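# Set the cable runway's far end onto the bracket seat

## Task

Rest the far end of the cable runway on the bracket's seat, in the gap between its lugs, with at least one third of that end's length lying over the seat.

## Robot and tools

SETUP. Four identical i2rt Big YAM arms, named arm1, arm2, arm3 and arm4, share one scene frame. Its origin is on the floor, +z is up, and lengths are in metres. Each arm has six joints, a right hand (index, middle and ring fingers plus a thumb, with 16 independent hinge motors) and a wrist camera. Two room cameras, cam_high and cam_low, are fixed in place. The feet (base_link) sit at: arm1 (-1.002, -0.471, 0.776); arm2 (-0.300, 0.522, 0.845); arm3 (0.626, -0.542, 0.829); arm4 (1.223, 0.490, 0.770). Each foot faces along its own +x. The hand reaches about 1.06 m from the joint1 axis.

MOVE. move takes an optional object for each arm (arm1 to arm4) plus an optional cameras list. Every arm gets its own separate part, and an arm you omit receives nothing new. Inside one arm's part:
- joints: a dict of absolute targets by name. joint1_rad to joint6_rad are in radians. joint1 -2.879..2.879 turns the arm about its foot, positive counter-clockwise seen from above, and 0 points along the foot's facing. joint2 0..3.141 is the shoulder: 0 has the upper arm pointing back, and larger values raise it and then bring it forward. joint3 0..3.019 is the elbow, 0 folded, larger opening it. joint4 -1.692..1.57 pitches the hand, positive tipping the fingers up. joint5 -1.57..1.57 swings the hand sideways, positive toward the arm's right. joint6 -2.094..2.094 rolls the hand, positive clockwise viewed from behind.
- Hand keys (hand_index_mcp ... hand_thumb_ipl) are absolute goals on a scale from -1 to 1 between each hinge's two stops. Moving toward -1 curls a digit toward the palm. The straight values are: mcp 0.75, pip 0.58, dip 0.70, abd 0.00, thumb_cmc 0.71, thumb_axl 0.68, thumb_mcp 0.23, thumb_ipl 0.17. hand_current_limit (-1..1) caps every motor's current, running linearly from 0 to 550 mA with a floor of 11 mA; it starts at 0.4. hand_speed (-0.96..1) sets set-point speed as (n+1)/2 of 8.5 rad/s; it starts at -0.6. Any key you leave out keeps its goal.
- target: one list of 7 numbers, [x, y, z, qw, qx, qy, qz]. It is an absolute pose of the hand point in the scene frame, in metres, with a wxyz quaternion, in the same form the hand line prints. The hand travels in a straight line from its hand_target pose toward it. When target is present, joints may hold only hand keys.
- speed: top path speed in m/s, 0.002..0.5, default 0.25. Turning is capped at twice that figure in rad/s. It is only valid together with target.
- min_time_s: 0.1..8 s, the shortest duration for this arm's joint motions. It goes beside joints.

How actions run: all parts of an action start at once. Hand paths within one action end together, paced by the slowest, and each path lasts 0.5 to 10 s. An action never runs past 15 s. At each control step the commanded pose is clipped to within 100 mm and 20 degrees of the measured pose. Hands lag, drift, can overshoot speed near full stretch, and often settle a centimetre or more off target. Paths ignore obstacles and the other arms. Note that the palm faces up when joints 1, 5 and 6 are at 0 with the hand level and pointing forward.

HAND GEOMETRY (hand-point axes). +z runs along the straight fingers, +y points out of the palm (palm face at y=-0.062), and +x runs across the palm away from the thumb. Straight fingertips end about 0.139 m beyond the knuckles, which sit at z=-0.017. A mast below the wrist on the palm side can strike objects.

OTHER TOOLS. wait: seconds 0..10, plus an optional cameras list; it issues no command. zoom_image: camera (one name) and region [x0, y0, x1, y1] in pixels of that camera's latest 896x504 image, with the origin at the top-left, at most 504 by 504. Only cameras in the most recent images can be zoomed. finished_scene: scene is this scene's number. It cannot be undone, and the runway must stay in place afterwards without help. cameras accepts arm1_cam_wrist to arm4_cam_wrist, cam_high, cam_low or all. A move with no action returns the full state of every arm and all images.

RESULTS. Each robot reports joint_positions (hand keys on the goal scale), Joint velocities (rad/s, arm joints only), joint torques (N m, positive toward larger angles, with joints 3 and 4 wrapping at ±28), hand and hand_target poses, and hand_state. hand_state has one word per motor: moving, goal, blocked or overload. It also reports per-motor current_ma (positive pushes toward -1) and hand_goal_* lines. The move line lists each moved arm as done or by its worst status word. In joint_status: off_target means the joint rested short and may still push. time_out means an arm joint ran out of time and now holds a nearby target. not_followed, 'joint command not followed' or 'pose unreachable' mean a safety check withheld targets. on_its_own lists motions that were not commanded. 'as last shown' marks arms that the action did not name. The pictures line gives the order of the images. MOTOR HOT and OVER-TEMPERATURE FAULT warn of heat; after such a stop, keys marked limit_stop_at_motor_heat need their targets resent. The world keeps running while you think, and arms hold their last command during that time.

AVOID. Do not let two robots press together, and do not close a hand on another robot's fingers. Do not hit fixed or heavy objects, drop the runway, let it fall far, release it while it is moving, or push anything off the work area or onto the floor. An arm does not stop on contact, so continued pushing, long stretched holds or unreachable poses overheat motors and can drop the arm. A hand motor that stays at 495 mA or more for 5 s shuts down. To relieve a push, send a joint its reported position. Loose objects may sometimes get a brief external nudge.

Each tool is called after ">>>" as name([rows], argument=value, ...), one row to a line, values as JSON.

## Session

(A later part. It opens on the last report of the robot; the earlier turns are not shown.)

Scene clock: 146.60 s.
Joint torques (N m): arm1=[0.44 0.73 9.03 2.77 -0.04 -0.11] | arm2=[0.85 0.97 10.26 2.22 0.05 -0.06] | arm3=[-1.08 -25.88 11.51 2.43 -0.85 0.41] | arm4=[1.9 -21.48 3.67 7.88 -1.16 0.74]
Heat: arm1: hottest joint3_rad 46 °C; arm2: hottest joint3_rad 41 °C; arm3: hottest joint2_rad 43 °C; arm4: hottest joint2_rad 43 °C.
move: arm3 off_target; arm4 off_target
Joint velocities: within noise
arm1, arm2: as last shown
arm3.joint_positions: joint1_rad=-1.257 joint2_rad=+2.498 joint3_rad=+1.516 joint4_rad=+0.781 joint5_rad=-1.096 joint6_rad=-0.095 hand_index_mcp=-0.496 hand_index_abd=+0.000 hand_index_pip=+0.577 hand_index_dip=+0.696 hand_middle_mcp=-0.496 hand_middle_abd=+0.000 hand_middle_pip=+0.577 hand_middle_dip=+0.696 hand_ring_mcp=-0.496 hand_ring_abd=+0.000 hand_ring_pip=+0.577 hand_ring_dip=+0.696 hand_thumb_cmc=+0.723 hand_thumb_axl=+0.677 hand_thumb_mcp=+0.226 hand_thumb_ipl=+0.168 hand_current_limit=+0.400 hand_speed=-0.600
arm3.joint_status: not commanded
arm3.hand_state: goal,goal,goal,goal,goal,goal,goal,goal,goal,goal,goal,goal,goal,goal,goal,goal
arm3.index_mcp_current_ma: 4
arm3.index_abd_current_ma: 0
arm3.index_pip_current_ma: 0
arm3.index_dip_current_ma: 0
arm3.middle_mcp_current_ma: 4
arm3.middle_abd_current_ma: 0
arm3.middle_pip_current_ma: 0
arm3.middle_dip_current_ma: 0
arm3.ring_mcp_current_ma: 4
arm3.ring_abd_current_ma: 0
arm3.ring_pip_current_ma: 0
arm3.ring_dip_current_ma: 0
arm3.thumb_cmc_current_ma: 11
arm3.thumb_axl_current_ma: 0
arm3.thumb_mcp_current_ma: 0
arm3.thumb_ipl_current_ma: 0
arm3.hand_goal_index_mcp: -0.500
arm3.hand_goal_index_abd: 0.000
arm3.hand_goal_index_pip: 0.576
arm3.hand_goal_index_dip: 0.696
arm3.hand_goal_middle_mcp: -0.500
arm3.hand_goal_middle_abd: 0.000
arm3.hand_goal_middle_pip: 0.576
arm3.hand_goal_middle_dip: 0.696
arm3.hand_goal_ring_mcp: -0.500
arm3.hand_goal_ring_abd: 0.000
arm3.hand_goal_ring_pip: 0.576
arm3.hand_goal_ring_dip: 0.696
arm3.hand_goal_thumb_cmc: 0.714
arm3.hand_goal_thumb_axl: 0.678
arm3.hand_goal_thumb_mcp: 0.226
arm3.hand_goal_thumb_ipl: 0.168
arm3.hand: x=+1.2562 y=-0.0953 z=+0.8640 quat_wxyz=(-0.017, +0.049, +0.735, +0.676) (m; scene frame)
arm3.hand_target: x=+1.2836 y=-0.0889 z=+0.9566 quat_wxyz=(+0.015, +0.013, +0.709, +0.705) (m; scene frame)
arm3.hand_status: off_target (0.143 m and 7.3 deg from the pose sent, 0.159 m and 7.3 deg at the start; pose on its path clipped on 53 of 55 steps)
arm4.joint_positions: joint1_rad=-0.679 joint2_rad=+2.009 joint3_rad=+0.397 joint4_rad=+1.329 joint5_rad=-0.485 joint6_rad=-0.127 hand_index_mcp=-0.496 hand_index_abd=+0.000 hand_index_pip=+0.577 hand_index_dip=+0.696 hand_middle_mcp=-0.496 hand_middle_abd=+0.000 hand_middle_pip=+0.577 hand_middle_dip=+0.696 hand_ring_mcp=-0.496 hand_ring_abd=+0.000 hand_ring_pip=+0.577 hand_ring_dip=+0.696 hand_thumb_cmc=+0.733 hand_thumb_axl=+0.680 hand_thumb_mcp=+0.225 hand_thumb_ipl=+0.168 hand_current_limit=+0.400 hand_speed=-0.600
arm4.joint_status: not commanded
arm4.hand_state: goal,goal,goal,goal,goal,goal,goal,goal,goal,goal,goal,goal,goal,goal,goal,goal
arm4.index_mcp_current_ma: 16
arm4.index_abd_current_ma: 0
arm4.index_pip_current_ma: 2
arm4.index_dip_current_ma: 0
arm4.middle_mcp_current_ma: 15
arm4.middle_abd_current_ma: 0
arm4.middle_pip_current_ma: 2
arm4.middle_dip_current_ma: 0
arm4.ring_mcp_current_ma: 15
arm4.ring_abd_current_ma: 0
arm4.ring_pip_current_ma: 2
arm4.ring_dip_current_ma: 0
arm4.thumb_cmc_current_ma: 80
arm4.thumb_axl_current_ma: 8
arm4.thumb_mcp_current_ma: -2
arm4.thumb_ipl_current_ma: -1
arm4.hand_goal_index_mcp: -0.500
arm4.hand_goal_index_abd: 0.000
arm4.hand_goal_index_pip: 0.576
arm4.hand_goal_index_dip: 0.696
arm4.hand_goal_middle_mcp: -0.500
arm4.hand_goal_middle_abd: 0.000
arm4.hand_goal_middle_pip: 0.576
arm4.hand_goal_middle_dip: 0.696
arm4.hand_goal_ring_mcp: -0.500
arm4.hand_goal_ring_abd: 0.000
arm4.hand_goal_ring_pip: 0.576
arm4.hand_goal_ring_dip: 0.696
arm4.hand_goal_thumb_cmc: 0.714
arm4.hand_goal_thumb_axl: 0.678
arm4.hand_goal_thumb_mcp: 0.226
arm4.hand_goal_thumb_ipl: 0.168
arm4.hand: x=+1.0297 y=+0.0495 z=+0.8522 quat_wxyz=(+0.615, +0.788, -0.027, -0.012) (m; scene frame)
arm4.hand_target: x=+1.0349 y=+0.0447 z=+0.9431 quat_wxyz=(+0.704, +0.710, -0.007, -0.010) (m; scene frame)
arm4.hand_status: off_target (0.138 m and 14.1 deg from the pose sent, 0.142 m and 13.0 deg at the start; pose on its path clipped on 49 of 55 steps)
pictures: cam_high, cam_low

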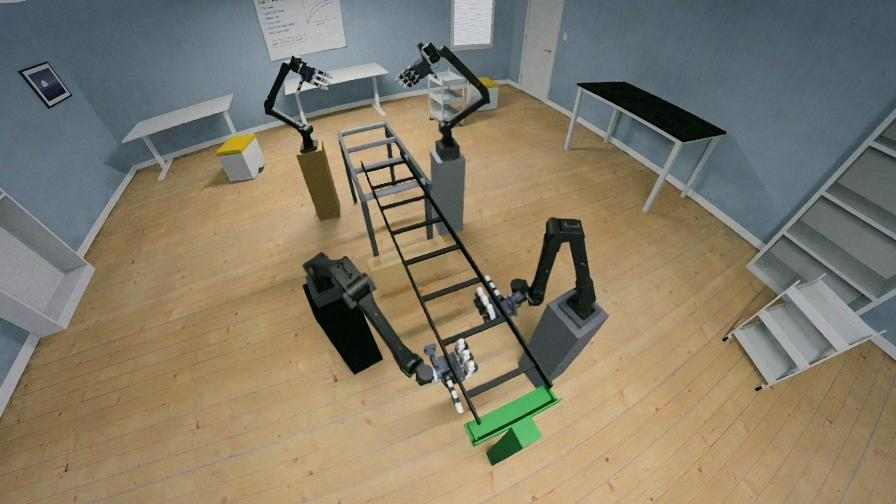

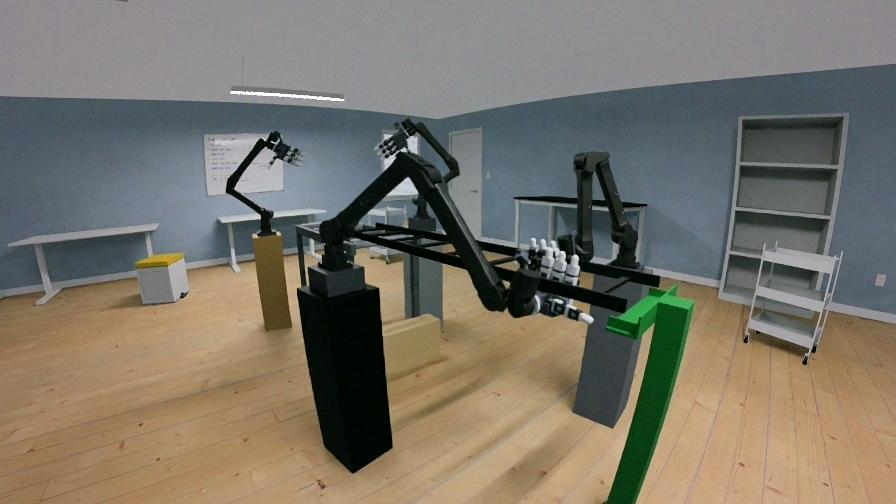

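>>> move(arm4={"target": [1.03, 0.040, 0.89, 0.7070, 0.7070, -0.0148, -0.0148], "speed": 0.05}, arm3={"target": [1.285, -0.087, 0.895, 0.0148, 0.0148, 0.7070, 0.7070], "speed": 0.05}, cameras=["cam_low", "cam_high"])

>>> zoom_image(camera="cam_high", region=[450, 350, 570, 460])

>>> zoom_image(camera="cam_low", region=[570, 250, 690, 350])

Scene clock: 156.93 s.
Joint torques (N m): arm1=[0.32 0.85 9.11 2.77 -0.03 -0.12] | arm2=[0.79 0.79 10.28 2.22 0.03 -0.05] | arm3=[-0.5 -21.25 9.69 2.52 0.03 0.15] | arm4=[1.08 -13.27 5.03 5.35 -0.38 0.45]
Heat: arm1: hottest joint3_rad 46 °C; arm2: hottest joint3_rad 41 °C; arm3: hottest joint2_rad 45 °C; arm4: hottest joint2_rad 43 °C.
move: arm3 off_target; arm4 off_target
Joint velocities: within noise
arm1, arm2: as last shown
arm3.joint_positions: joint1_rad=-1.261 joint2_rad=+2.559 joint3_rad=+1.590 joint4_rad=+0.861 joint5_rad=-1.111 joint6_rad=-0.048 hand_index_mcp=-0.496 hand_index_abd=+0.000 hand_index_pip=+0.577 hand_index_dip=+0.696 hand_middle_mcp=-0.496 hand_middle_abd=+0.000 hand_middle_pip=+0.577 hand_middle_dip=+0.696 hand_ring_mcp=-0.496 hand_ring_abd=+0.000 hand_ring_pip=+0.577 hand_ring_dip=+0.696 hand_thumb_cmc=+0.723 hand_thumb_axl=+0.677 hand_thumb_mcp=+0.226 hand_thumb_ipl=+0.168 hand_current_limit=+0.400 hand_speed=-0.600
arm3.joint_status: not commanded
arm3.hand_state: goal,goal,goal,goal,goal,goal,goal,goal,goal,goal,goal,goal,goal,goal,goal,goal
arm3.index_mcp_current_ma: 4
arm3.index_abd_current_ma: 0
arm3.index_pip_current_ma: 0
arm3.index_dip_current_ma: 0
arm3.middle_mcp_current_ma: 4
arm3.middle_abd_current_ma: 0
arm3.middle_pip_current_ma: 0
arm3.middle_dip_current_ma: 0
arm3.ring_mcp_current_ma: 4
arm3.ring_abd_current_ma: 0
arm3.ring_pip_current_ma: 0
arm3.ring_dip_current_ma: 0
arm3.thumb_cmc_current_ma: 12
arm3.thumb_axl_current_ma: 0
arm3.thumb_mcp_current_ma: 0
arm3.thumb_ipl_current_ma: 0
arm3.hand_goal_index_mcp: -0.500
arm3.hand_goal_index_abd: 0.000
arm3.hand_goal_index_pip: 0.576
arm3.hand_goal_index_dip: 0.696
arm3.hand_goal_middle_mcp: -0.500
arm3.hand_goal_middle_abd: 0.000
arm3.hand_goal_middle_pip: 0.576
arm3.hand_goal_middle_dip: 0.696
arm3.hand_goal_ring_mcp: -0.500
arm3.hand_goal_ring_abd: 0.000
arm3.hand_goal_ring_pip: 0.576
arm3.hand_goal_ring_dip: 0.696
arm3.hand_goal_thumb_cmc: 0.714
arm3.hand_goal_thumb_axl: 0.678
arm3.hand_goal_thumb_mcp: 0.226
arm3.hand_goal_thumb_ipl: 0.168
arm3.hand: x=+1.2670 y=-0.0940 z=+0.8612 quat_wxyz=(-0.007, +0.033, +0.721, +0.692) (m; scene frame)
arm3.hand_target: x=+1.2825 y=-0.0887 z=+0.8954 quat_wxyz=(+0.015, +0.015, +0.708, +0.706) (m; scene frame)
arm3.hand_status: off_target (0.039 m and 4.1 deg from the pose sent, 0.043 m and 7.3 deg at the start)
arm4.joint_positions: joint1_rad=-0.678 joint2_rad=+2.112 joint3_rad=+0.408 joint4_rad=+1.519 joint5_rad=-0.508 joint6_rad=-0.108 hand_index_mcp=-0.496 hand_index_abd=+0.000 hand_index_pip=+0.577 hand_index_dip=+0.696 hand_middle_mcp=-0.496 hand_middle_abd=+0.000 hand_middle_pip=+0.577 hand_middle_dip=+0.696 hand_ring_mcp=-0.511 hand_ring_abd=-0.002 hand_ring_pip=+0.577 hand_ring_dip=+0.696 hand_thumb_cmc=+0.733 hand_thumb_axl=+0.680 hand_thumb_mcp=+0.225 hand_thumb_ipl=+0.168 hand_current_limit=+0.400 hand_speed=-0.600
arm4.joint_status: not commanded
arm4.hand_state: goal,goal,goal,goal,goal,goal,goal,goal,goal,goal,goal,goal,goal,goal,goal,goal
arm4.index_mcp_current_ma: 16
arm4.index_abd_current_ma: 0
arm4.index_pip_current_ma: 2
arm4.index_dip_current_ma: 0
arm4.middle_mcp_current_ma: 15
arm4.middle_abd_current_ma: 0
arm4.middle_pip_current_ma: 2
arm4.middle_dip_current_ma: 0
arm4.ring_mcp_current_ma: -45
arm4.ring_abd_current_ma: -8
arm4.ring_pip_current_ma: 2
arm4.ring_dip_current_ma: 0
arm4.thumb_cmc_current_ma: 78
arm4.thumb_axl_current_ma: 8
arm4.thumb_mcp_current_ma: -2
arm4.thumb_ipl_current_ma: -1
arm4.hand_goal_index_mcp: -0.500
arm4.hand_goal_index_abd: 0.000
arm4.hand_goal_index_pip: 0.576
arm4.hand_goal_index_dip: 0.696
arm4.hand_goal_middle_mcp: -0.500
arm4.hand_goal_middle_abd: 0.000
arm4.hand_goal_middle_pip: 0.576
arm4.hand_goal_middle_dip: 0.696
arm4.hand_goal_ring_mcp: -0.500
arm4.hand_goal_ring_abd: 0.000
arm4.hand_goal_ring_pip: 0.576
arm4.hand_goal_ring_dip: 0.696
arm4.hand_goal_thumb_cmc: 0.714
arm4.hand_goal_thumb_axl: 0.678
arm4.hand_goal_thumb_mcp: 0.226
arm4.hand_goal_thumb_ipl: 0.168
arm4.hand: x=+1.0360 y=+0.0546 z=+0.8554 quat_wxyz=(+0.650, +0.760, -0.011, -0.017) (m; scene frame)
arm4.hand_target: x=+1.0314 y=+0.0421 z=+0.8897 quat_wxyz=(+0.693, +0.721, -0.009, -0.011) (m; scene frame)
arm4.hand_status: off_target (0.038 m and 9.0 deg from the pose sent, 0.039 m and 14.1 deg at the start; a joint's target at an end of its range on 32 of 57 steps)
pictures: cam_high, cam_low

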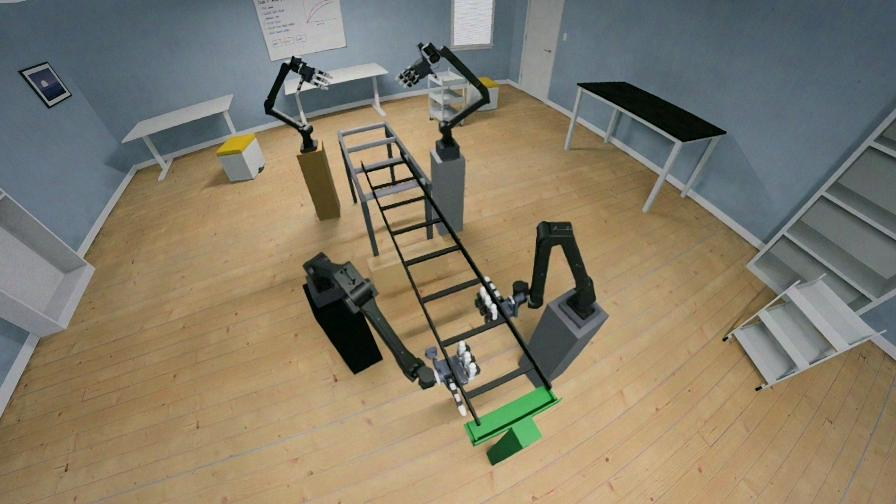

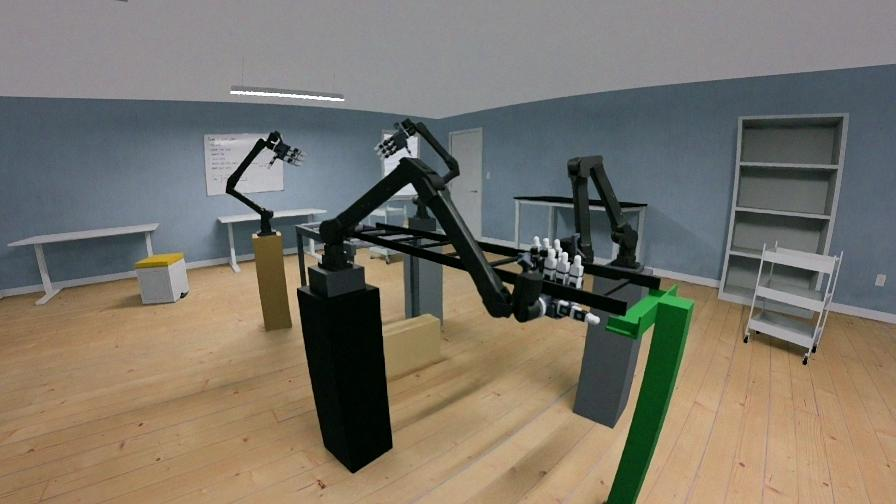

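Scaled by 4.200 from the camera's 896x504 image, which has a finer 1280x720 frame.

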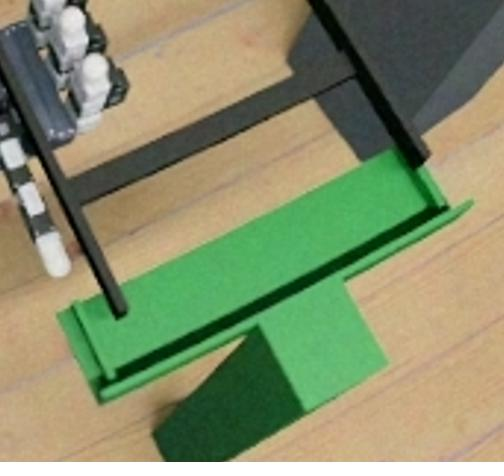

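Scaled by 4.200 from the camera's 896x504 image, which has a finer 1280x720 frame.

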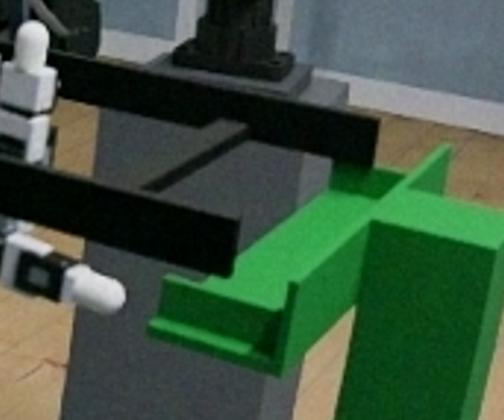

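>>> move(arm4={"target": [1.02, 0.050, 0.84, 0.7070, 0.7070, -0.0148, -0.0148], "speed": 0.05}, arm3={"target": [1.27, -0.092, 0.85, 0.0148, 0.0148, 0.7070, 0.7070], "speed": 0.05}, cameras=["cam_low", "cam_high"])

>>> zoom_image(camera="cam_high", region=[520, 350, 570, 410])

>>> zoom_image(camera="cam_low", region=[600, 260, 690, 330])

Scene clock: 175.70 s.
Joint torques (N m): arm1=[0.09 0.91 9.07 2.76 -0.02 -0.11] | arm2=[0.97 0.91 10.25 2.18 0.04 -0.05] | arm3=[-0.56 -20.07 8.44 2.45 0.01 0.06] | arm4=[-1.08 -10.05 2.13 3.25 -0.4 -0.17]
Heat: arm1: hottest joint3_rad 47 °C; arm2: hottest joint3_rad 41 °C; arm3: hottest joint3_rad 45 °C; arm4: hottest joint2_rad 40 °C.
move: arm3 off_target; arm4 off_target
Joint velocities: within noise
arm1, arm2: as last shown
arm3.joint_positions: joint1_rad=-1.261 joint2_rad=+2.625 joint3_rad=+1.599 joint4_rad=+0.945 joint5_rad=-1.108 joint6_rad=-0.037 hand_index_mcp=-0.496 hand_index_abd=+0.000 hand_index_pip=+0.577 hand_index_dip=+0.696 hand_middle_mcp=-0.496 hand_middle_abd=+0.000 hand_middle_pip=+0.577 hand_middle_dip=+0.696 hand_ring_mcp=-0.496 hand_ring_abd=+0.000 hand_ring_pip=+0.577 hand_ring_dip=+0.696 hand_thumb_cmc=+0.723 hand_thumb_axl=+0.677 hand_thumb_mcp=+0.226 hand_thumb_ipl=+0.168 hand_current_limit=+0.400 hand_speed=-0.600
arm3.joint_status: not commanded
arm3.hand_state: goal,goal,goal,goal,goal,goal,goal,goal,goal,goal,goal,goal,goal,goal,goal,goal
arm3.index_mcp_current_ma: 4
arm3.index_abd_current_ma: 0
arm3.index_pip_current_ma: 0
arm3.index_dip_current_ma: 0
arm3.middle_mcp_current_ma: 4
arm3.middle_abd_current_ma: 0
arm3.middle_pip_current_ma: 0
arm3.middle_dip_current_ma: 0
arm3.ring_mcp_current_ma: 4
arm3.ring_abd_current_ma: 0
arm3.ring_pip_current_ma: 0
arm3.ring_dip_current_ma: 0
arm3.thumb_cmc_current_ma: 12
arm3.thumb_axl_current_ma: 0
arm3.thumb_mcp_current_ma: 0
arm3.thumb_ipl_current_ma: 0
arm3.hand_goal_index_mcp: -0.500
arm3.hand_goal_index_abd: 0.000
arm3.hand_goal_index_pip: 0.576
arm3.hand_goal_index_dip: 0.696
arm3.hand_goal_middle_mcp: -0.500
arm3.hand_goal_middle_abd: 0.000
arm3.hand_goal_middle_pip: 0.576
arm3.hand_goal_middle_dip: 0.696
arm3.hand_goal_ring_mcp: -0.500
arm3.hand_goal_ring_abd: 0.000
arm3.hand_goal_ring_pip: 0.576
arm3.hand_goal_ring_dip: 0.696
arm3.hand_goal_thumb_cmc: 0.714
arm3.hand_goal_thumb_axl: 0.678
arm3.hand_goal_thumb_mcp: 0.226
arm3.hand_goal_thumb_ipl: 0.168
arm3.hand: x=+1.2585 y=-0.0984 z=+0.8305 quat_wxyz=(-0.001, +0.030, +0.717, +0.696) (m; scene frame)
arm3.hand_target: x=+1.2689 y=-0.0928 z=+0.8502 quat_wxyz=(+0.015, +0.015, +0.707, +0.706) (m; scene frame)
arm3.hand_status: off_target (0.024 m and 3.0 deg from the pose sent, 0.012 m and 4.1 deg at the start)
arm4.joint_positions: joint1_rad=-0.708 joint2_rad=+2.183 joint3_rad=+0.468 joint4_rad=+1.566 joint5_rad=-0.577 joint6_rad=-0.097 hand_index_mcp=-0.496 hand_index_abd=+0.000 hand_index_pip=+0.577 hand_index_dip=+0.696 hand_middle_mcp=-0.496 hand_middle_abd=+0.000 hand_middle_pip=+0.577 hand_middle_dip=+0.696 hand_ring_mcp=-0.500 hand_ring_abd=-0.002 hand_ring_pip=+0.577 hand_ring_dip=+0.696 hand_thumb_cmc=+0.733 hand_thumb_axl=+0.680 hand_thumb_mcp=+0.225 hand_thumb_ipl=+0.168 hand_current_limit=+0.400 hand_speed=-0.600
arm4.joint_status: not commanded
arm4.hand_state: goal,goal,goal,goal,goal,goal,goal,goal,goal,goal,goal,goal,goal,goal,goal,goal
arm4.index_mcp_current_ma: 16
arm4.index_abd_current_ma: 0
arm4.index_pip_current_ma: 2
arm4.index_dip_current_ma: 0
arm4.middle_mcp_current_ma: 15
arm4.middle_abd_current_ma: 0
arm4.middle_pip_current_ma: 2
arm4.middle_dip_current_ma: 0
arm4.ring_mcp_current_ma: -1
arm4.ring_abd_current_ma: -8
arm4.ring_pip_current_ma: 2
arm4.ring_dip_current_ma: 0
arm4.thumb_cmc_current_ma: 78
arm4.thumb_axl_current_ma: 8
arm4.thumb_mcp_current_ma: -2
arm4.thumb_ipl_current_ma: -1
arm4.hand_goal_index_mcp: -0.500
arm4.hand_goal_index_abd: 0.000
arm4.hand_goal_index_pip: 0.576
arm4.hand_goal_index_dip: 0.696
arm4.hand_goal_middle_mcp: -0.500
arm4.hand_goal_middle_abd: 0.000
arm4.hand_goal_middle_pip: 0.576
arm4.hand_goal_middle_dip: 0.696
arm4.hand_goal_ring_mcp: -0.500
arm4.hand_goal_ring_abd: 0.000
arm4.hand_goal_ring_pip: 0.576
arm4.hand_goal_ring_dip: 0.696
arm4.hand_goal_thumb_cmc: 0.714
arm4.hand_goal_thumb_axl: 0.678
arm4.hand_goal_thumb_mcp: 0.226
arm4.hand_goal_thumb_ipl: 0.168
arm4.hand: x=+1.0263 y=+0.0471 z=+0.8466 quat_wxyz=(+0.664, +0.748, +0.002, -0.004) (m; scene frame)
arm4.hand_target: x=+1.0199 y=+0.0498 z=+0.8404 quat_wxyz=(+0.664, +0.748, -0.004, -0.007) (m; scene frame)
arm4.hand_status: off_target (0.010 m and 7.2 deg from the pose sent, 0.023 m and 9.0 deg at the start; a joint's target at an end of its range on 53 of 53 steps)
pictures: cam_high, cam_low

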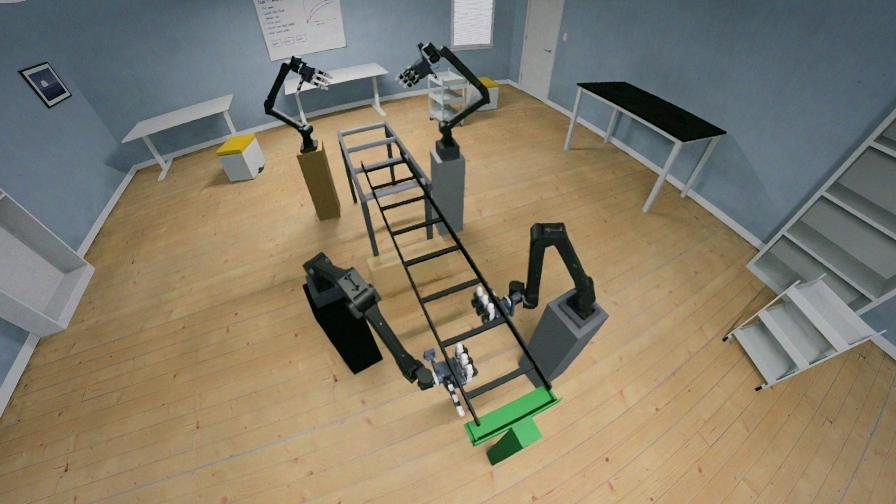

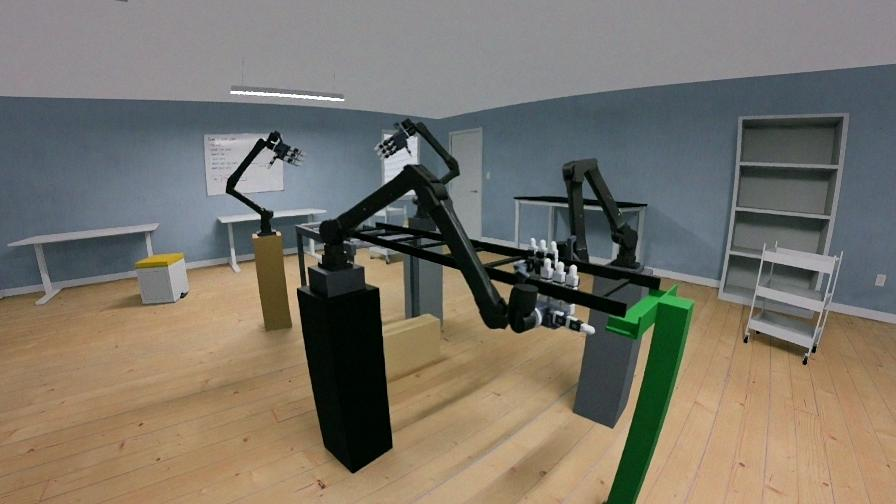

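Scaled by 8.400 from the camera's 896x504 image, which has a finer 1280x720 frame.

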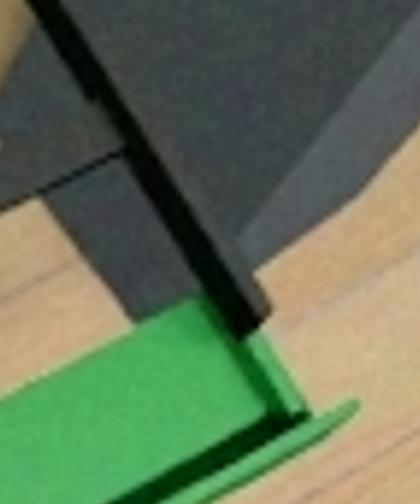

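Scaled by 5.600 from the camera's 896x504 image, which has a finer 1280x720 frame.

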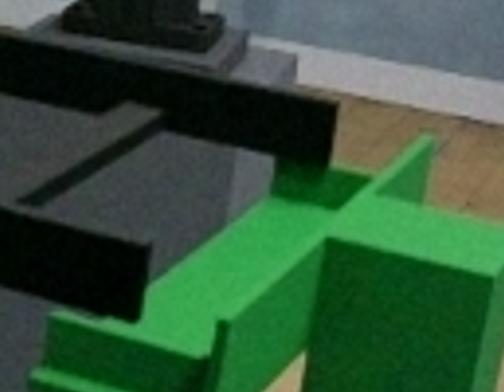

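>>> zoom_image(camera="cam_high", region=[455, 395, 505, 455])

Scaled by 8.400 from the camera's 896x504 image, which has a finer 1280x720 frame.

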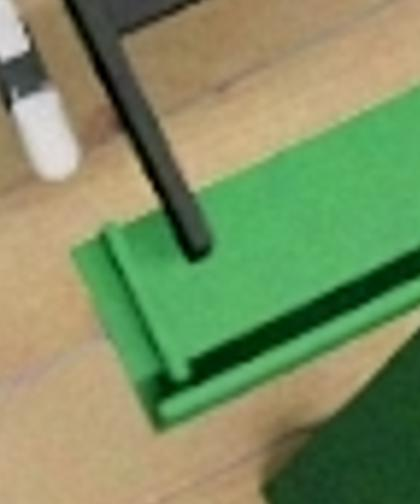

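>>> move(arm4={"target": [1.025, 0.042, 0.985, 0.7070, 0.7070, -0.0148, -0.0148], "speed": 0.1}, arm3={"target": [1.275, -0.092, 0.99, 0.0148, 0.0148, 0.7070, 0.7070], "speed": 0.1})

>>> move(arm4={"target": [1.040, 0.020, 1.0, 0.7070, 0.7070, -0.0148, -0.0148], "speed": 0.05}, arm3={"target": [1.30, -0.115, 1.0, 0.0148, 0.0148, 0.7070, 0.7070], "speed": 0.05}, cameras=["cam_low", "cam_high"])

>>> zoom_image(camera="cam_high", region=[520, 350, 570, 410])

>>> zoom_image(camera="cam_high", region=[455, 395, 505, 455])

>>> zoom_image(camera="cam_low", region=[600, 260, 690, 330])

Scene clock: 192.70 s.
Joint torques (N m): arm1=[0.09 0.79 8.99 2.81 -0.04 -0.11] | arm2=[0.91 0.85 10.21 2.19 0.04 -0.05] | arm3=[-0.44 -29.27 5.96 2.39 -0.66 0.08] | arm4=[1.79 -23.36 3.21 6.38 -1.15 0.83]
Heat: arm1: hottest joint3_rad 47 °C; arm2: hottest joint3_rad 41 °C; arm3: hottest joint2_rad 45 °C; arm4: hottest joint2_rad 39 °C.
move: arm3 off_target; arm4 off_target
Joint velocities: within noise
arm1, arm2: as last shown
arm3.joint_positions: joint1_rad=-1.261 joint2_rad=+2.517 joint3_rad=+1.532 joint4_rad=+0.826 joint5_rad=-1.097 joint6_rad=-0.045 hand_index_mcp=-0.496 hand_index_abd=+0.000 hand_index_pip=+0.577 hand_index_dip=+0.696 hand_middle_mcp=-0.496 hand_middle_abd=+0.000 hand_middle_pip=+0.577 hand_middle_dip=+0.696 hand_ring_mcp=-0.497 hand_ring_abd=+0.000 hand_ring_pip=+0.577 hand_ring_dip=+0.696 hand_thumb_cmc=+0.722 hand_thumb_axl=+0.677 hand_thumb_mcp=+0.226 hand_thumb_ipl=+0.168 hand_current_limit=+0.400 hand_speed=-0.600
arm3.joint_status: not commanded
arm3.hand_state: goal,goal,goal,goal,goal,goal,goal,goal,goal,goal,goal,goal,goal,goal,goal,goal
arm3.index_mcp_current_ma: 4
arm3.index_abd_current_ma: 0
arm3.index_pip_current_ma: 0
arm3.index_dip_current_ma: 0
arm3.middle_mcp_current_ma: 4
arm3.middle_abd_current_ma: 0
arm3.middle_pip_current_ma: 0
arm3.middle_dip_current_ma: 0
arm3.ring_mcp_current_ma: 3
arm3.ring_abd_current_ma: 0
arm3.ring_pip_current_ma: 0
arm3.ring_dip_current_ma: 0
arm3.thumb_cmc_current_ma: 10
arm3.thumb_axl_current_ma: 0
arm3.thumb_mcp_current_ma: 0
arm3.thumb_ipl_current_ma: 0
arm3.hand_goal_index_mcp: -0.500
arm3.hand_goal_index_abd: 0.000
arm3.hand_goal_index_pip: 0.576
arm3.hand_goal_index_dip: 0.696
arm3.hand_goal_middle_mcp: -0.500
arm3.hand_goal_middle_abd: 0.000
arm3.hand_goal_middle_pip: 0.576
arm3.hand_goal_middle_dip: 0.696
arm3.hand_goal_ring_mcp: -0.500
arm3.hand_goal_ring_abd: 0.000
arm3.hand_goal_ring_pip: 0.576
arm3.hand_goal_ring_dip: 0.696
arm3.hand_goal_thumb_cmc: 0.714
arm3.hand_goal_thumb_axl: 0.678
arm3.hand_goal_thumb_mcp: 0.226
arm3.hand_goal_thumb_ipl: 0.168
arm3.hand: x=+1.2621 y=-0.0979 z=+0.8631 quat_wxyz=(-0.020, +0.056, +0.728, +0.683) (m; scene frame)
arm3.hand_target: x=+1.2688 y=-0.0942 z=+0.9591 quat_wxyz=(+0.015, +0.014, +0.707, +0.707) (m; scene frame)
arm3.hand_status: off_target (0.128 m and 7.2 deg from the pose sent, 0.160 m and 3.0 deg at the start; pose on its path clipped on 25 of 59 steps)
arm4.joint_positions: joint1_rad=-0.704 joint2_rad=+2.030 joint3_rad=+0.397 joint4_rad=+1.368 joint5_rad=-0.510 joint6_rad=-0.136 hand_index_mcp=-0.496 hand_index_abd=+0.000 hand_index_pip=+0.577 hand_index_dip=+0.696 hand_middle_mcp=-0.496 hand_middle_abd=+0.000 hand_middle_pip=+0.577 hand_middle_dip=+0.696 hand_ring_mcp=-0.499 hand_ring_abd=-0.002 hand_ring_pip=+0.577 hand_ring_dip=+0.696 hand_thumb_cmc=+0.729 hand_thumb_axl=+0.680 hand_thumb_mcp=+0.225 hand_thumb_ipl=+0.168 hand_current_limit=+0.400 hand_speed=-0.600
arm4.joint_status: not commanded
arm4.hand_state: goal,goal,goal,goal,goal,goal,goal,goal,goal,goal,goal,goal,goal,goal,goal,goal
arm4.index_mcp_current_ma: 15
arm4.index_abd_current_ma: 0
arm4.index_pip_current_ma: 2
arm4.index_dip_current_ma: 0
arm4.middle_mcp_current_ma: 14
arm4.middle_abd_current_ma: 0
arm4.middle_pip_current_ma: 2
arm4.middle_dip_current_ma: 0
arm4.ring_mcp_current_ma: 4
arm4.ring_abd_current_ma: -7
arm4.ring_pip_current_ma: 2
arm4.ring_dip_current_ma: 0
arm4.thumb_cmc_current_ma: 63
arm4.thumb_axl_current_ma: 8
arm4.thumb_mcp_current_ma: -2
arm4.thumb_ipl_current_ma: -1
arm4.hand_goal_index_mcp: -0.500
arm4.hand_goal_index_abd: 0.000
arm4.hand_goal_index_pip: 0.576
arm4.hand_goal_index_dip: 0.696
arm4.hand_goal_middle_mcp: -0.500
arm4.hand_goal_middle_abd: 0.000
arm4.hand_goal_middle_pip: 0.576
arm4.hand_goal_middle_dip: 0.696
arm4.hand_goal_ring_mcp: -0.500
arm4.hand_goal_ring_abd: 0.000
arm4.hand_goal_ring_pip: 0.576
arm4.hand_goal_ring_dip: 0.696
arm4.hand_goal_thumb_cmc: 0.714
arm4.hand_goal_thumb_axl: 0.678
arm4.hand_goal_thumb_mcp: 0.226
arm4.hand_goal_thumb_ipl: 0.168
arm4.hand: x=+1.0249 y=+0.0550 z=+0.8533 quat_wxyz=(+0.623, +0.782, -0.022, -0.016) (m; scene frame)
arm4.hand_target: x=+1.0286 y=+0.0499 z=+0.9443 quat_wxyz=(+0.705, +0.709, -0.007, -0.011) (m; scene frame)
arm4.hand_status: off_target (0.132 m and 13.0 deg from the pose sent, 0.138 m and 7.2 deg at the start; pose on its path clipped on 25 of 59 steps)
pictures: none

Scene clock: 195.00 s.
Joint torques (N m): arm1=[0.38 0.85 9.06 2.82 -0.03 -0.11] | arm2=[0.91 0.79 10.24 2.25 0.04 -0.06] | arm3=[-0.97 -27.93 7.83 2.41 -0.5 0.12] | arm4=[0.97 -22.59 4.63 6.19 -0.53 0.75]
Heat: arm1: hottest joint3_rad 47 °C; arm2: hottest joint3_rad 41 °C; arm3: hottest joint2_rad 45 °C; arm4: hottest joint2_rad 38 °C.
move: arm3 off_target; arm4 off_target
Joint velocities: within noise
arm1, arm2: as last shown
arm3.joint_positions: joint1_rad=-1.300 joint2_rad=+2.514 joint3_rad=+1.529 joint4_rad=+0.809 joint5_rad=-1.144 joint6_rad=-0.053 hand_index_mcp=-0.496 hand_index_abd=+0.000 hand_index_pip=+0.577 hand_index_dip=+0.696 hand_middle_mcp=-0.496 hand_middle_abd=+0.000 hand_middle_pip=+0.577 hand_middle_dip=+0.696 hand_ring_mcp=-0.497 hand_ring_abd=+0.000 hand_ring_pip=+0.577 hand_ring_dip=+0.696 hand_thumb_cmc=+0.722 hand_thumb_axl=+0.677 hand_thumb_mcp=+0.226 hand_thumb_ipl=+0.168 hand_current_limit=+0.400 hand_speed=-0.600
arm3.joint_status: not commanded
arm3.hand_state: goal,goal,goal,goal,goal,goal,goal,goal,goal,goal,goal,goal,goal,goal,goal,goal
arm3.index_mcp_current_ma: 4
arm3.index_abd_current_ma: 0
arm3.index_pip_current_ma: 0
arm3.index_dip_current_ma: 0
arm3.middle_mcp_current_ma: 4
arm3.middle_abd_current_ma: 0
arm3.middle_pip_current_ma: 0
arm3.middle_dip_current_ma: 0
arm3.ring_mcp_current_ma: 3
arm3.ring_abd_current_ma: 0
arm3.ring_pip_current_ma: 0
arm3.ring_dip_current_ma: 0
arm3.thumb_cmc_current_ma: 11
arm3.thumb_axl_current_ma: 0
arm3.thumb_mcp_current_ma: 0
arm3.thumb_ipl_current_ma: 0
arm3.hand_goal_index_mcp: -0.500
arm3.hand_goal_index_abd: 0.000
arm3.hand_goal_index_pip: 0.576
arm3.hand_goal_index_dip: 0.696
arm3.hand_goal_middle_mcp: -0.500
arm3.hand_goal_middle_abd: 0.000
arm3.hand_goal_middle_pip: 0.576
arm3.hand_goal_middle_dip: 0.696
arm3.hand_goal_ring_mcp: -0.500
arm3.hand_goal_ring_abd: 0.000
arm3.hand_goal_ring_pip: 0.576
arm3.hand_goal_ring_dip: 0.696
arm3.hand_goal_thumb_cmc: 0.714
arm3.hand_goal_thumb_axl: 0.678
arm3.hand_goal_thumb_mcp: 0.226
arm3.hand_goal_thumb_ipl: 0.168
arm3.hand: x=+1.2707 y=-0.1215 z=+0.8628 quat_wxyz=(-0.026, +0.056, +0.728, +0.682) (m; scene frame)
arm3.hand_target: x=+1.2857 y=-0.1190 z=+0.9584 quat_wxyz=(+0.015, +0.014, +0.708, +0.706) (m; scene frame)
arm3.hand_status: off_target (0.140 m and 7.6 deg from the pose sent, 0.143 m and 7.2 deg at the start; pose on its path clipped on 66 of 69 steps)
arm4.joint_positions: joint1_rad=-0.608 joint2_rad=+2.025 joint3_rad=+0.392 joint4_rad=+1.368 joint5_rad=-0.440 joint6_rad=-0.123 hand_index_mcp=-0.496 hand_index_abd=+0.000 hand_index_pip=+0.577 hand_index_dip=+0.696 hand_middle_mcp=-0.496 hand_middle_abd=+0.000 hand_middle_pip=+0.577 hand_middle_dip=+0.696 hand_ring_mcp=-0.499 hand_ring_abd=-0.002 hand_ring_pip=+0.577 hand_ring_dip=+0.696 hand_thumb_cmc=+0.729 hand_thumb_axl=+0.680 hand_thumb_mcp=+0.225 hand_thumb_ipl=+0.168 hand_current_limit=+0.400 hand_speed=-0.600
arm4.joint_status: not commanded
arm4.hand_state: goal,goal,goal,goal,goal,goal,goal,goal,goal,goal,goal,goal,goal,goal,goal,goal
arm4.index_mcp_current_ma: 15
arm4.index_abd_current_ma: 0
arm4.index_pip_current_ma: 2
arm4.index_dip_current_ma: 0
arm4.middle_mcp_current_ma: 14
arm4.middle_abd_current_ma: 0
arm4.middle_pip_current_ma: 2
arm4.middle_dip_current_ma: 0
arm4.ring_mcp_current_ma: 5
arm4.ring_abd_current_ma: -7
arm4.ring_pip_current_ma: 2
arm4.ring_dip_current_ma: 0
arm4.thumb_cmc_current_ma: 63
arm4.thumb_axl_current_ma: 8
arm4.thumb_mcp_current_ma: -2
arm4.thumb_ipl_current_ma: -1
arm4.hand_goal_index_mcp: -0.500
arm4.hand_goal_index_abd: 0.000
arm4.hand_goal_index_pip: 0.576
arm4.hand_goal_index_dip: 0.696
arm4.hand_goal_middle_mcp: -0.500
arm4.hand_goal_middle_abd: 0.000
arm4.hand_goal_middle_pip: 0.576
arm4.hand_goal_middle_dip: 0.696
arm4.hand_goal_ring_mcp: -0.500
arm4.hand_goal_ring_abd: 0.000
arm4.hand_goal_ring_pip: 0.576
arm4.hand_goal_ring_dip: 0.696
arm4.hand_goal_thumb_cmc: 0.714
arm4.hand_goal_thumb_axl: 0.678
arm4.hand_goal_thumb_mcp: 0.226
arm4.hand_goal_thumb_ipl: 0.168
arm4.hand: x=+1.0548 y=+0.0406 z=+0.8532 quat_wxyz=(+0.620, +0.785, -0.012, -0.010) (m; scene frame)
arm4.hand_target: x=+1.0491 y=+0.0331 z=+0.9449 quat_wxyz=(+0.706, +0.708, -0.008, -0.011) (m; scene frame)
arm4.hand_status: off_target (0.149 m and 13.4 deg from the pose sent, 0.152 m and 13.0 deg at the start; pose on its path clipped on 63 of 69 steps)
pictures: cam_high, cam_low

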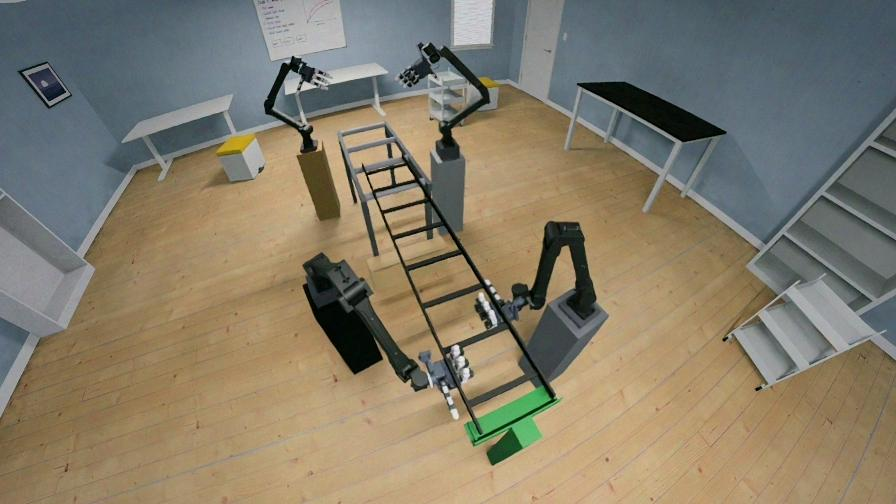

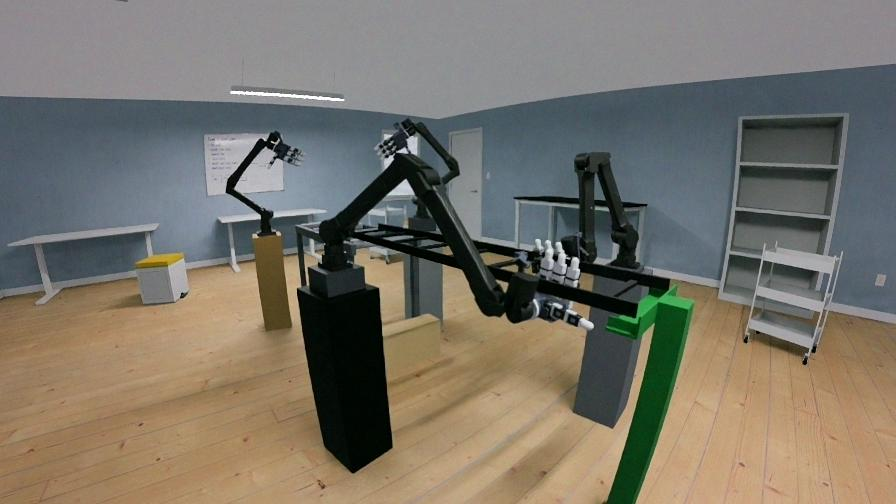

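Scaled by 8.400 from the camera's 896x504 image, which has a finer 1280x720 frame.

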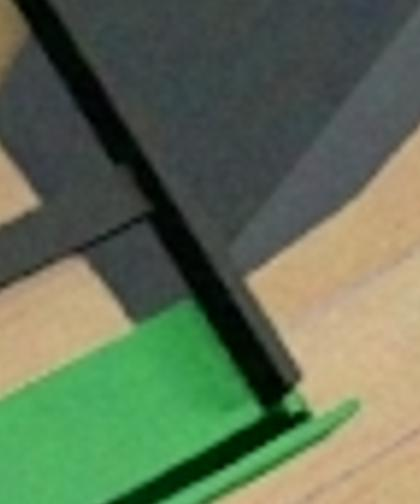

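Scaled by 8.400 from the camera's 896x504 image, which has a finer 1280x720 frame.

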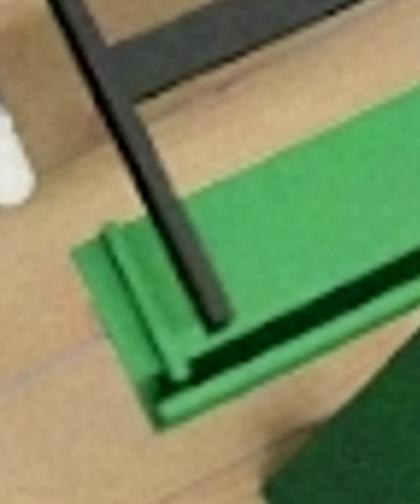

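Scaled by 5.600 from the camera's 896x504 image, which has a finer 1280x720 frame.

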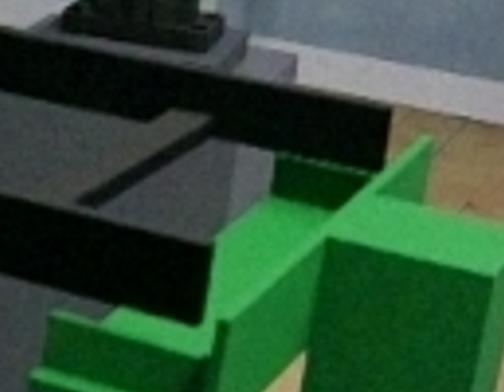

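>>> move(arm4={"target": [1.038, 0.010, 1.0, 0.7070, 0.7070, -0.0148, -0.0148], "speed": 0.05}, arm3={"target": [1.275, -0.138, 1.0, 0.0148, 0.0148, 0.7070, 0.7070], "speed": 0.05}, cameras=["cam_low", "cam_high"])

>>> zoom_image(camera="cam_high", region=[520, 350, 570, 410])

>>> zoom_image(camera="cam_high", region=[455, 395, 505, 455])

>>> zoom_image(camera="cam_low", region=[600, 260, 690, 330])

Scene clock: 210.90 s.
Joint torques (N m): arm1=[0.32 0.79 9.05 2.8 -0.03 -0.1] | arm2=[0.85 0.91 10.25 2.25 0.04 -0.05] | arm3=[-0.79 -28.57 5.42 3.38 -1.31 0.04] | arm4=[0.56 -22.36 5.9 5.23 -0.52 0.7]
Heat: arm1: hottest joint3_rad 47 °C; arm2: hottest joint3_rad 41 °C; arm3: hottest joint2_rad 48 °C; arm4: hottest joint2_rad 38 °C.
move: arm3 off_target; arm4 off_target
Joint velocities: within noise
arm1, arm2: as last shown
arm3.joint_positions: joint1_rad=-1.311 joint2_rad=+2.484 joint3_rad=+1.483 joint4_rad=+0.812 joint5_rad=-1.142 joint6_rad=-0.053 hand_index_mcp=-0.496 hand_index_abd=+0.000 hand_index_pip=+0.577 hand_index_dip=+0.696 hand_middle_mcp=-0.496 hand_middle_abd=+0.000 hand_middle_pip=+0.577 hand_middle_dip=+0.696 hand_ring_mcp=-0.497 hand_ring_abd=+0.000 hand_ring_pip=+0.577 hand_ring_dip=+0.696 hand_thumb_cmc=+0.722 hand_thumb_axl=+0.677 hand_thumb_mcp=+0.226 hand_thumb_ipl=+0.168 hand_current_limit=+0.400 hand_speed=-0.600
arm3.joint_status: not commanded
arm3.hand_state: goal,goal,goal,goal,goal,goal,goal,goal,goal,goal,goal,goal,goal,goal,goal,goal
arm3.index_mcp_current_ma: 4
arm3.index_abd_current_ma: 0
arm3.index_pip_current_ma: 0
arm3.index_dip_current_ma: 0
arm3.middle_mcp_current_ma: 4
arm3.middle_abd_current_ma: 0
arm3.middle_pip_current_ma: 0
arm3.middle_dip_current_ma: 0
arm3.ring_mcp_current_ma: 3
arm3.ring_abd_current_ma: 0
arm3.ring_pip_current_ma: 0
arm3.ring_dip_current_ma: 0
arm3.thumb_cmc_current_ma: 11
arm3.thumb_axl_current_ma: 0
arm3.thumb_mcp_current_ma: 0
arm3.thumb_ipl_current_ma: 0
arm3.hand_goal_index_mcp: -0.500
arm3.hand_goal_index_abd: 0.000
arm3.hand_goal_index_pip: 0.576
arm3.hand_goal_index_dip: 0.696
arm3.hand_goal_middle_mcp: -0.500
arm3.hand_goal_middle_abd: 0.000
arm3.hand_goal_middle_pip: 0.576
arm3.hand_goal_middle_dip: 0.696
arm3.hand_goal_ring_mcp: -0.500
arm3.hand_goal_ring_abd: 0.000
arm3.hand_goal_ring_pip: 0.576
arm3.hand_goal_ring_dip: 0.696
arm3.hand_goal_thumb_cmc: 0.714
arm3.hand_goal_thumb_axl: 0.678
arm3.hand_goal_thumb_mcp: 0.226
arm3.hand_goal_thumb_ipl: 0.168
arm3.hand: x=+1.2663 y=-0.1318 z=+0.8669 quat_wxyz=(-0.026, +0.065, +0.730, +0.680) (m; scene frame)
arm3.hand_target: x=+1.2710 y=-0.1357 z=+0.9616 quat_wxyz=(+0.015, +0.014, +0.708, +0.705) (m; scene frame)
arm3.hand_status: off_target (0.133 m and 8.4 deg from the pose sent, 0.138 m and 7.6 deg at the start; pose on its path clipped on 53 of 56 steps)
arm4.joint_positions: joint1_rad=-0.594 joint2_rad=+2.007 joint3_rad=+0.392 joint4_rad=+1.358 joint5_rad=-0.428 joint6_rad=-0.114 hand_index_mcp=-0.496 hand_index_abd=+0.000 hand_index_pip=+0.577 hand_index_dip=+0.696 hand_middle_mcp=-0.496 hand_middle_abd=+0.000 hand_middle_pip=+0.577 hand_middle_dip=+0.696 hand_ring_mcp=-0.499 hand_ring_abd=-0.002 hand_ring_pip=+0.577 hand_ring_dip=+0.696 hand_thumb_cmc=+0.729 hand_thumb_axl=+0.680 hand_thumb_mcp=+0.225 hand_thumb_ipl=+0.168 hand_current_limit=+0.400 hand_speed=-0.600
arm4.joint_status: not commanded
arm4.hand_state: goal,goal,goal,goal,goal,goal,goal,goal,goal,goal,goal,goal,goal,goal,goal,goal
arm4.index_mcp_current_ma: 15
arm4.index_abd_current_ma: 0
arm4.index_pip_current_ma: 2
arm4.index_dip_current_ma: 0
arm4.middle_mcp_current_ma: 14
arm4.middle_abd_current_ma: 0
arm4.middle_pip_current_ma: 2
arm4.middle_dip_current_ma: 0
arm4.ring_mcp_current_ma: 5
arm4.ring_abd_current_ma: -7
arm4.ring_pip_current_ma: 2
arm4.ring_dip_current_ma: 0
arm4.thumb_cmc_current_ma: 63
arm4.thumb_axl_current_ma: 8
arm4.thumb_mcp_current_ma: -2
arm4.thumb_ipl_current_ma: -1
arm4.hand_goal_index_mcp: -0.500
arm4.hand_goal_index_abd: 0.000
arm4.hand_goal_index_pip: 0.576
arm4.hand_goal_index_dip: 0.696
arm4.hand_goal_middle_mcp: -0.500
arm4.hand_goal_middle_abd: 0.000
arm4.hand_goal_middle_pip: 0.576
arm4.hand_goal_middle_dip: 0.696
arm4.hand_goal_ring_mcp: -0.500
arm4.hand_goal_ring_abd: 0.000
arm4.hand_goal_ring_pip: 0.576
arm4.hand_goal_ring_dip: 0.696
arm4.hand_goal_thumb_cmc: 0.714
arm4.hand_goal_thumb_axl: 0.678
arm4.hand_goal_thumb_mcp: 0.226
arm4.hand_goal_thumb_ipl: 0.168
arm4.hand: x=+1.0577 y=+0.0377 z=+0.8587 quat_wxyz=(+0.622, +0.783, -0.012, -0.009) (m; scene frame)
arm4.hand_target: x=+1.0488 y=+0.0262 z=+0.9507 quat_wxyz=(+0.707, +0.707, -0.009, -0.011) (m; scene frame)
arm4.hand_status: off_target (0.145 m and 13.1 deg from the pose sent, 0.151 m and 13.4 deg at the start; pose on its path clipped on 51 of 56 steps)
pictures: cam_high, cam_low

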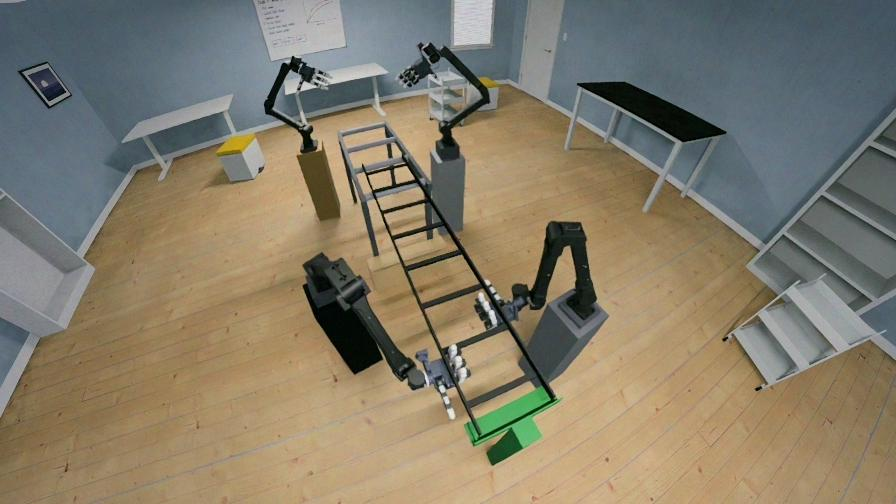

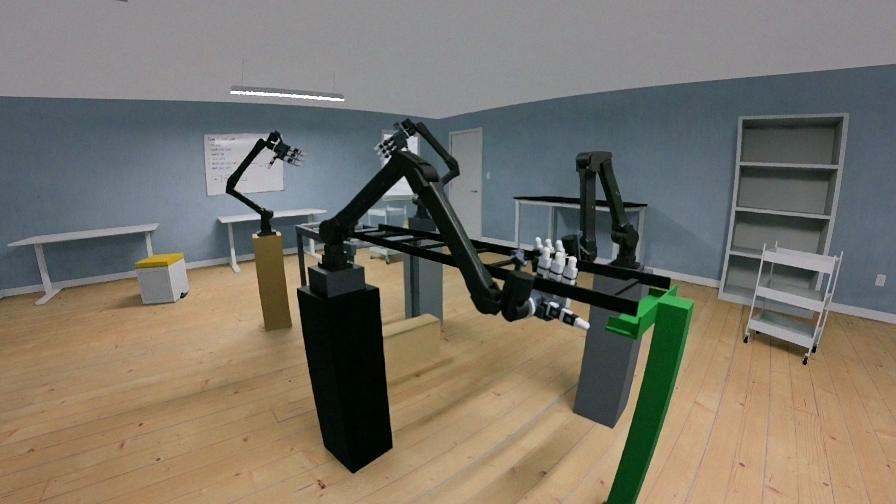

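Scaled by 8.400 from the camera's 896x504 image, which has a finer 1280x720 frame.

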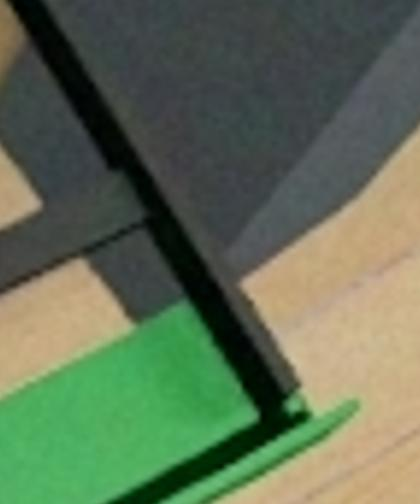

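Scaled by 8.400 from the camera's 896x504 image, which has a finer 1280x720 frame.

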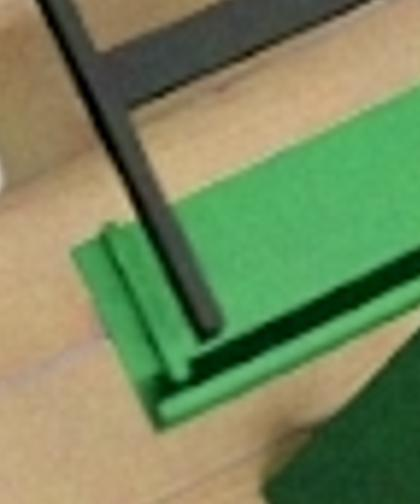

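Scaled by 5.600 from the camera's 896x504 image, which has a finer 1280x720 frame.

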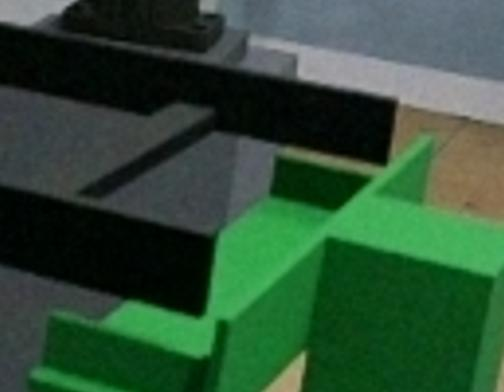

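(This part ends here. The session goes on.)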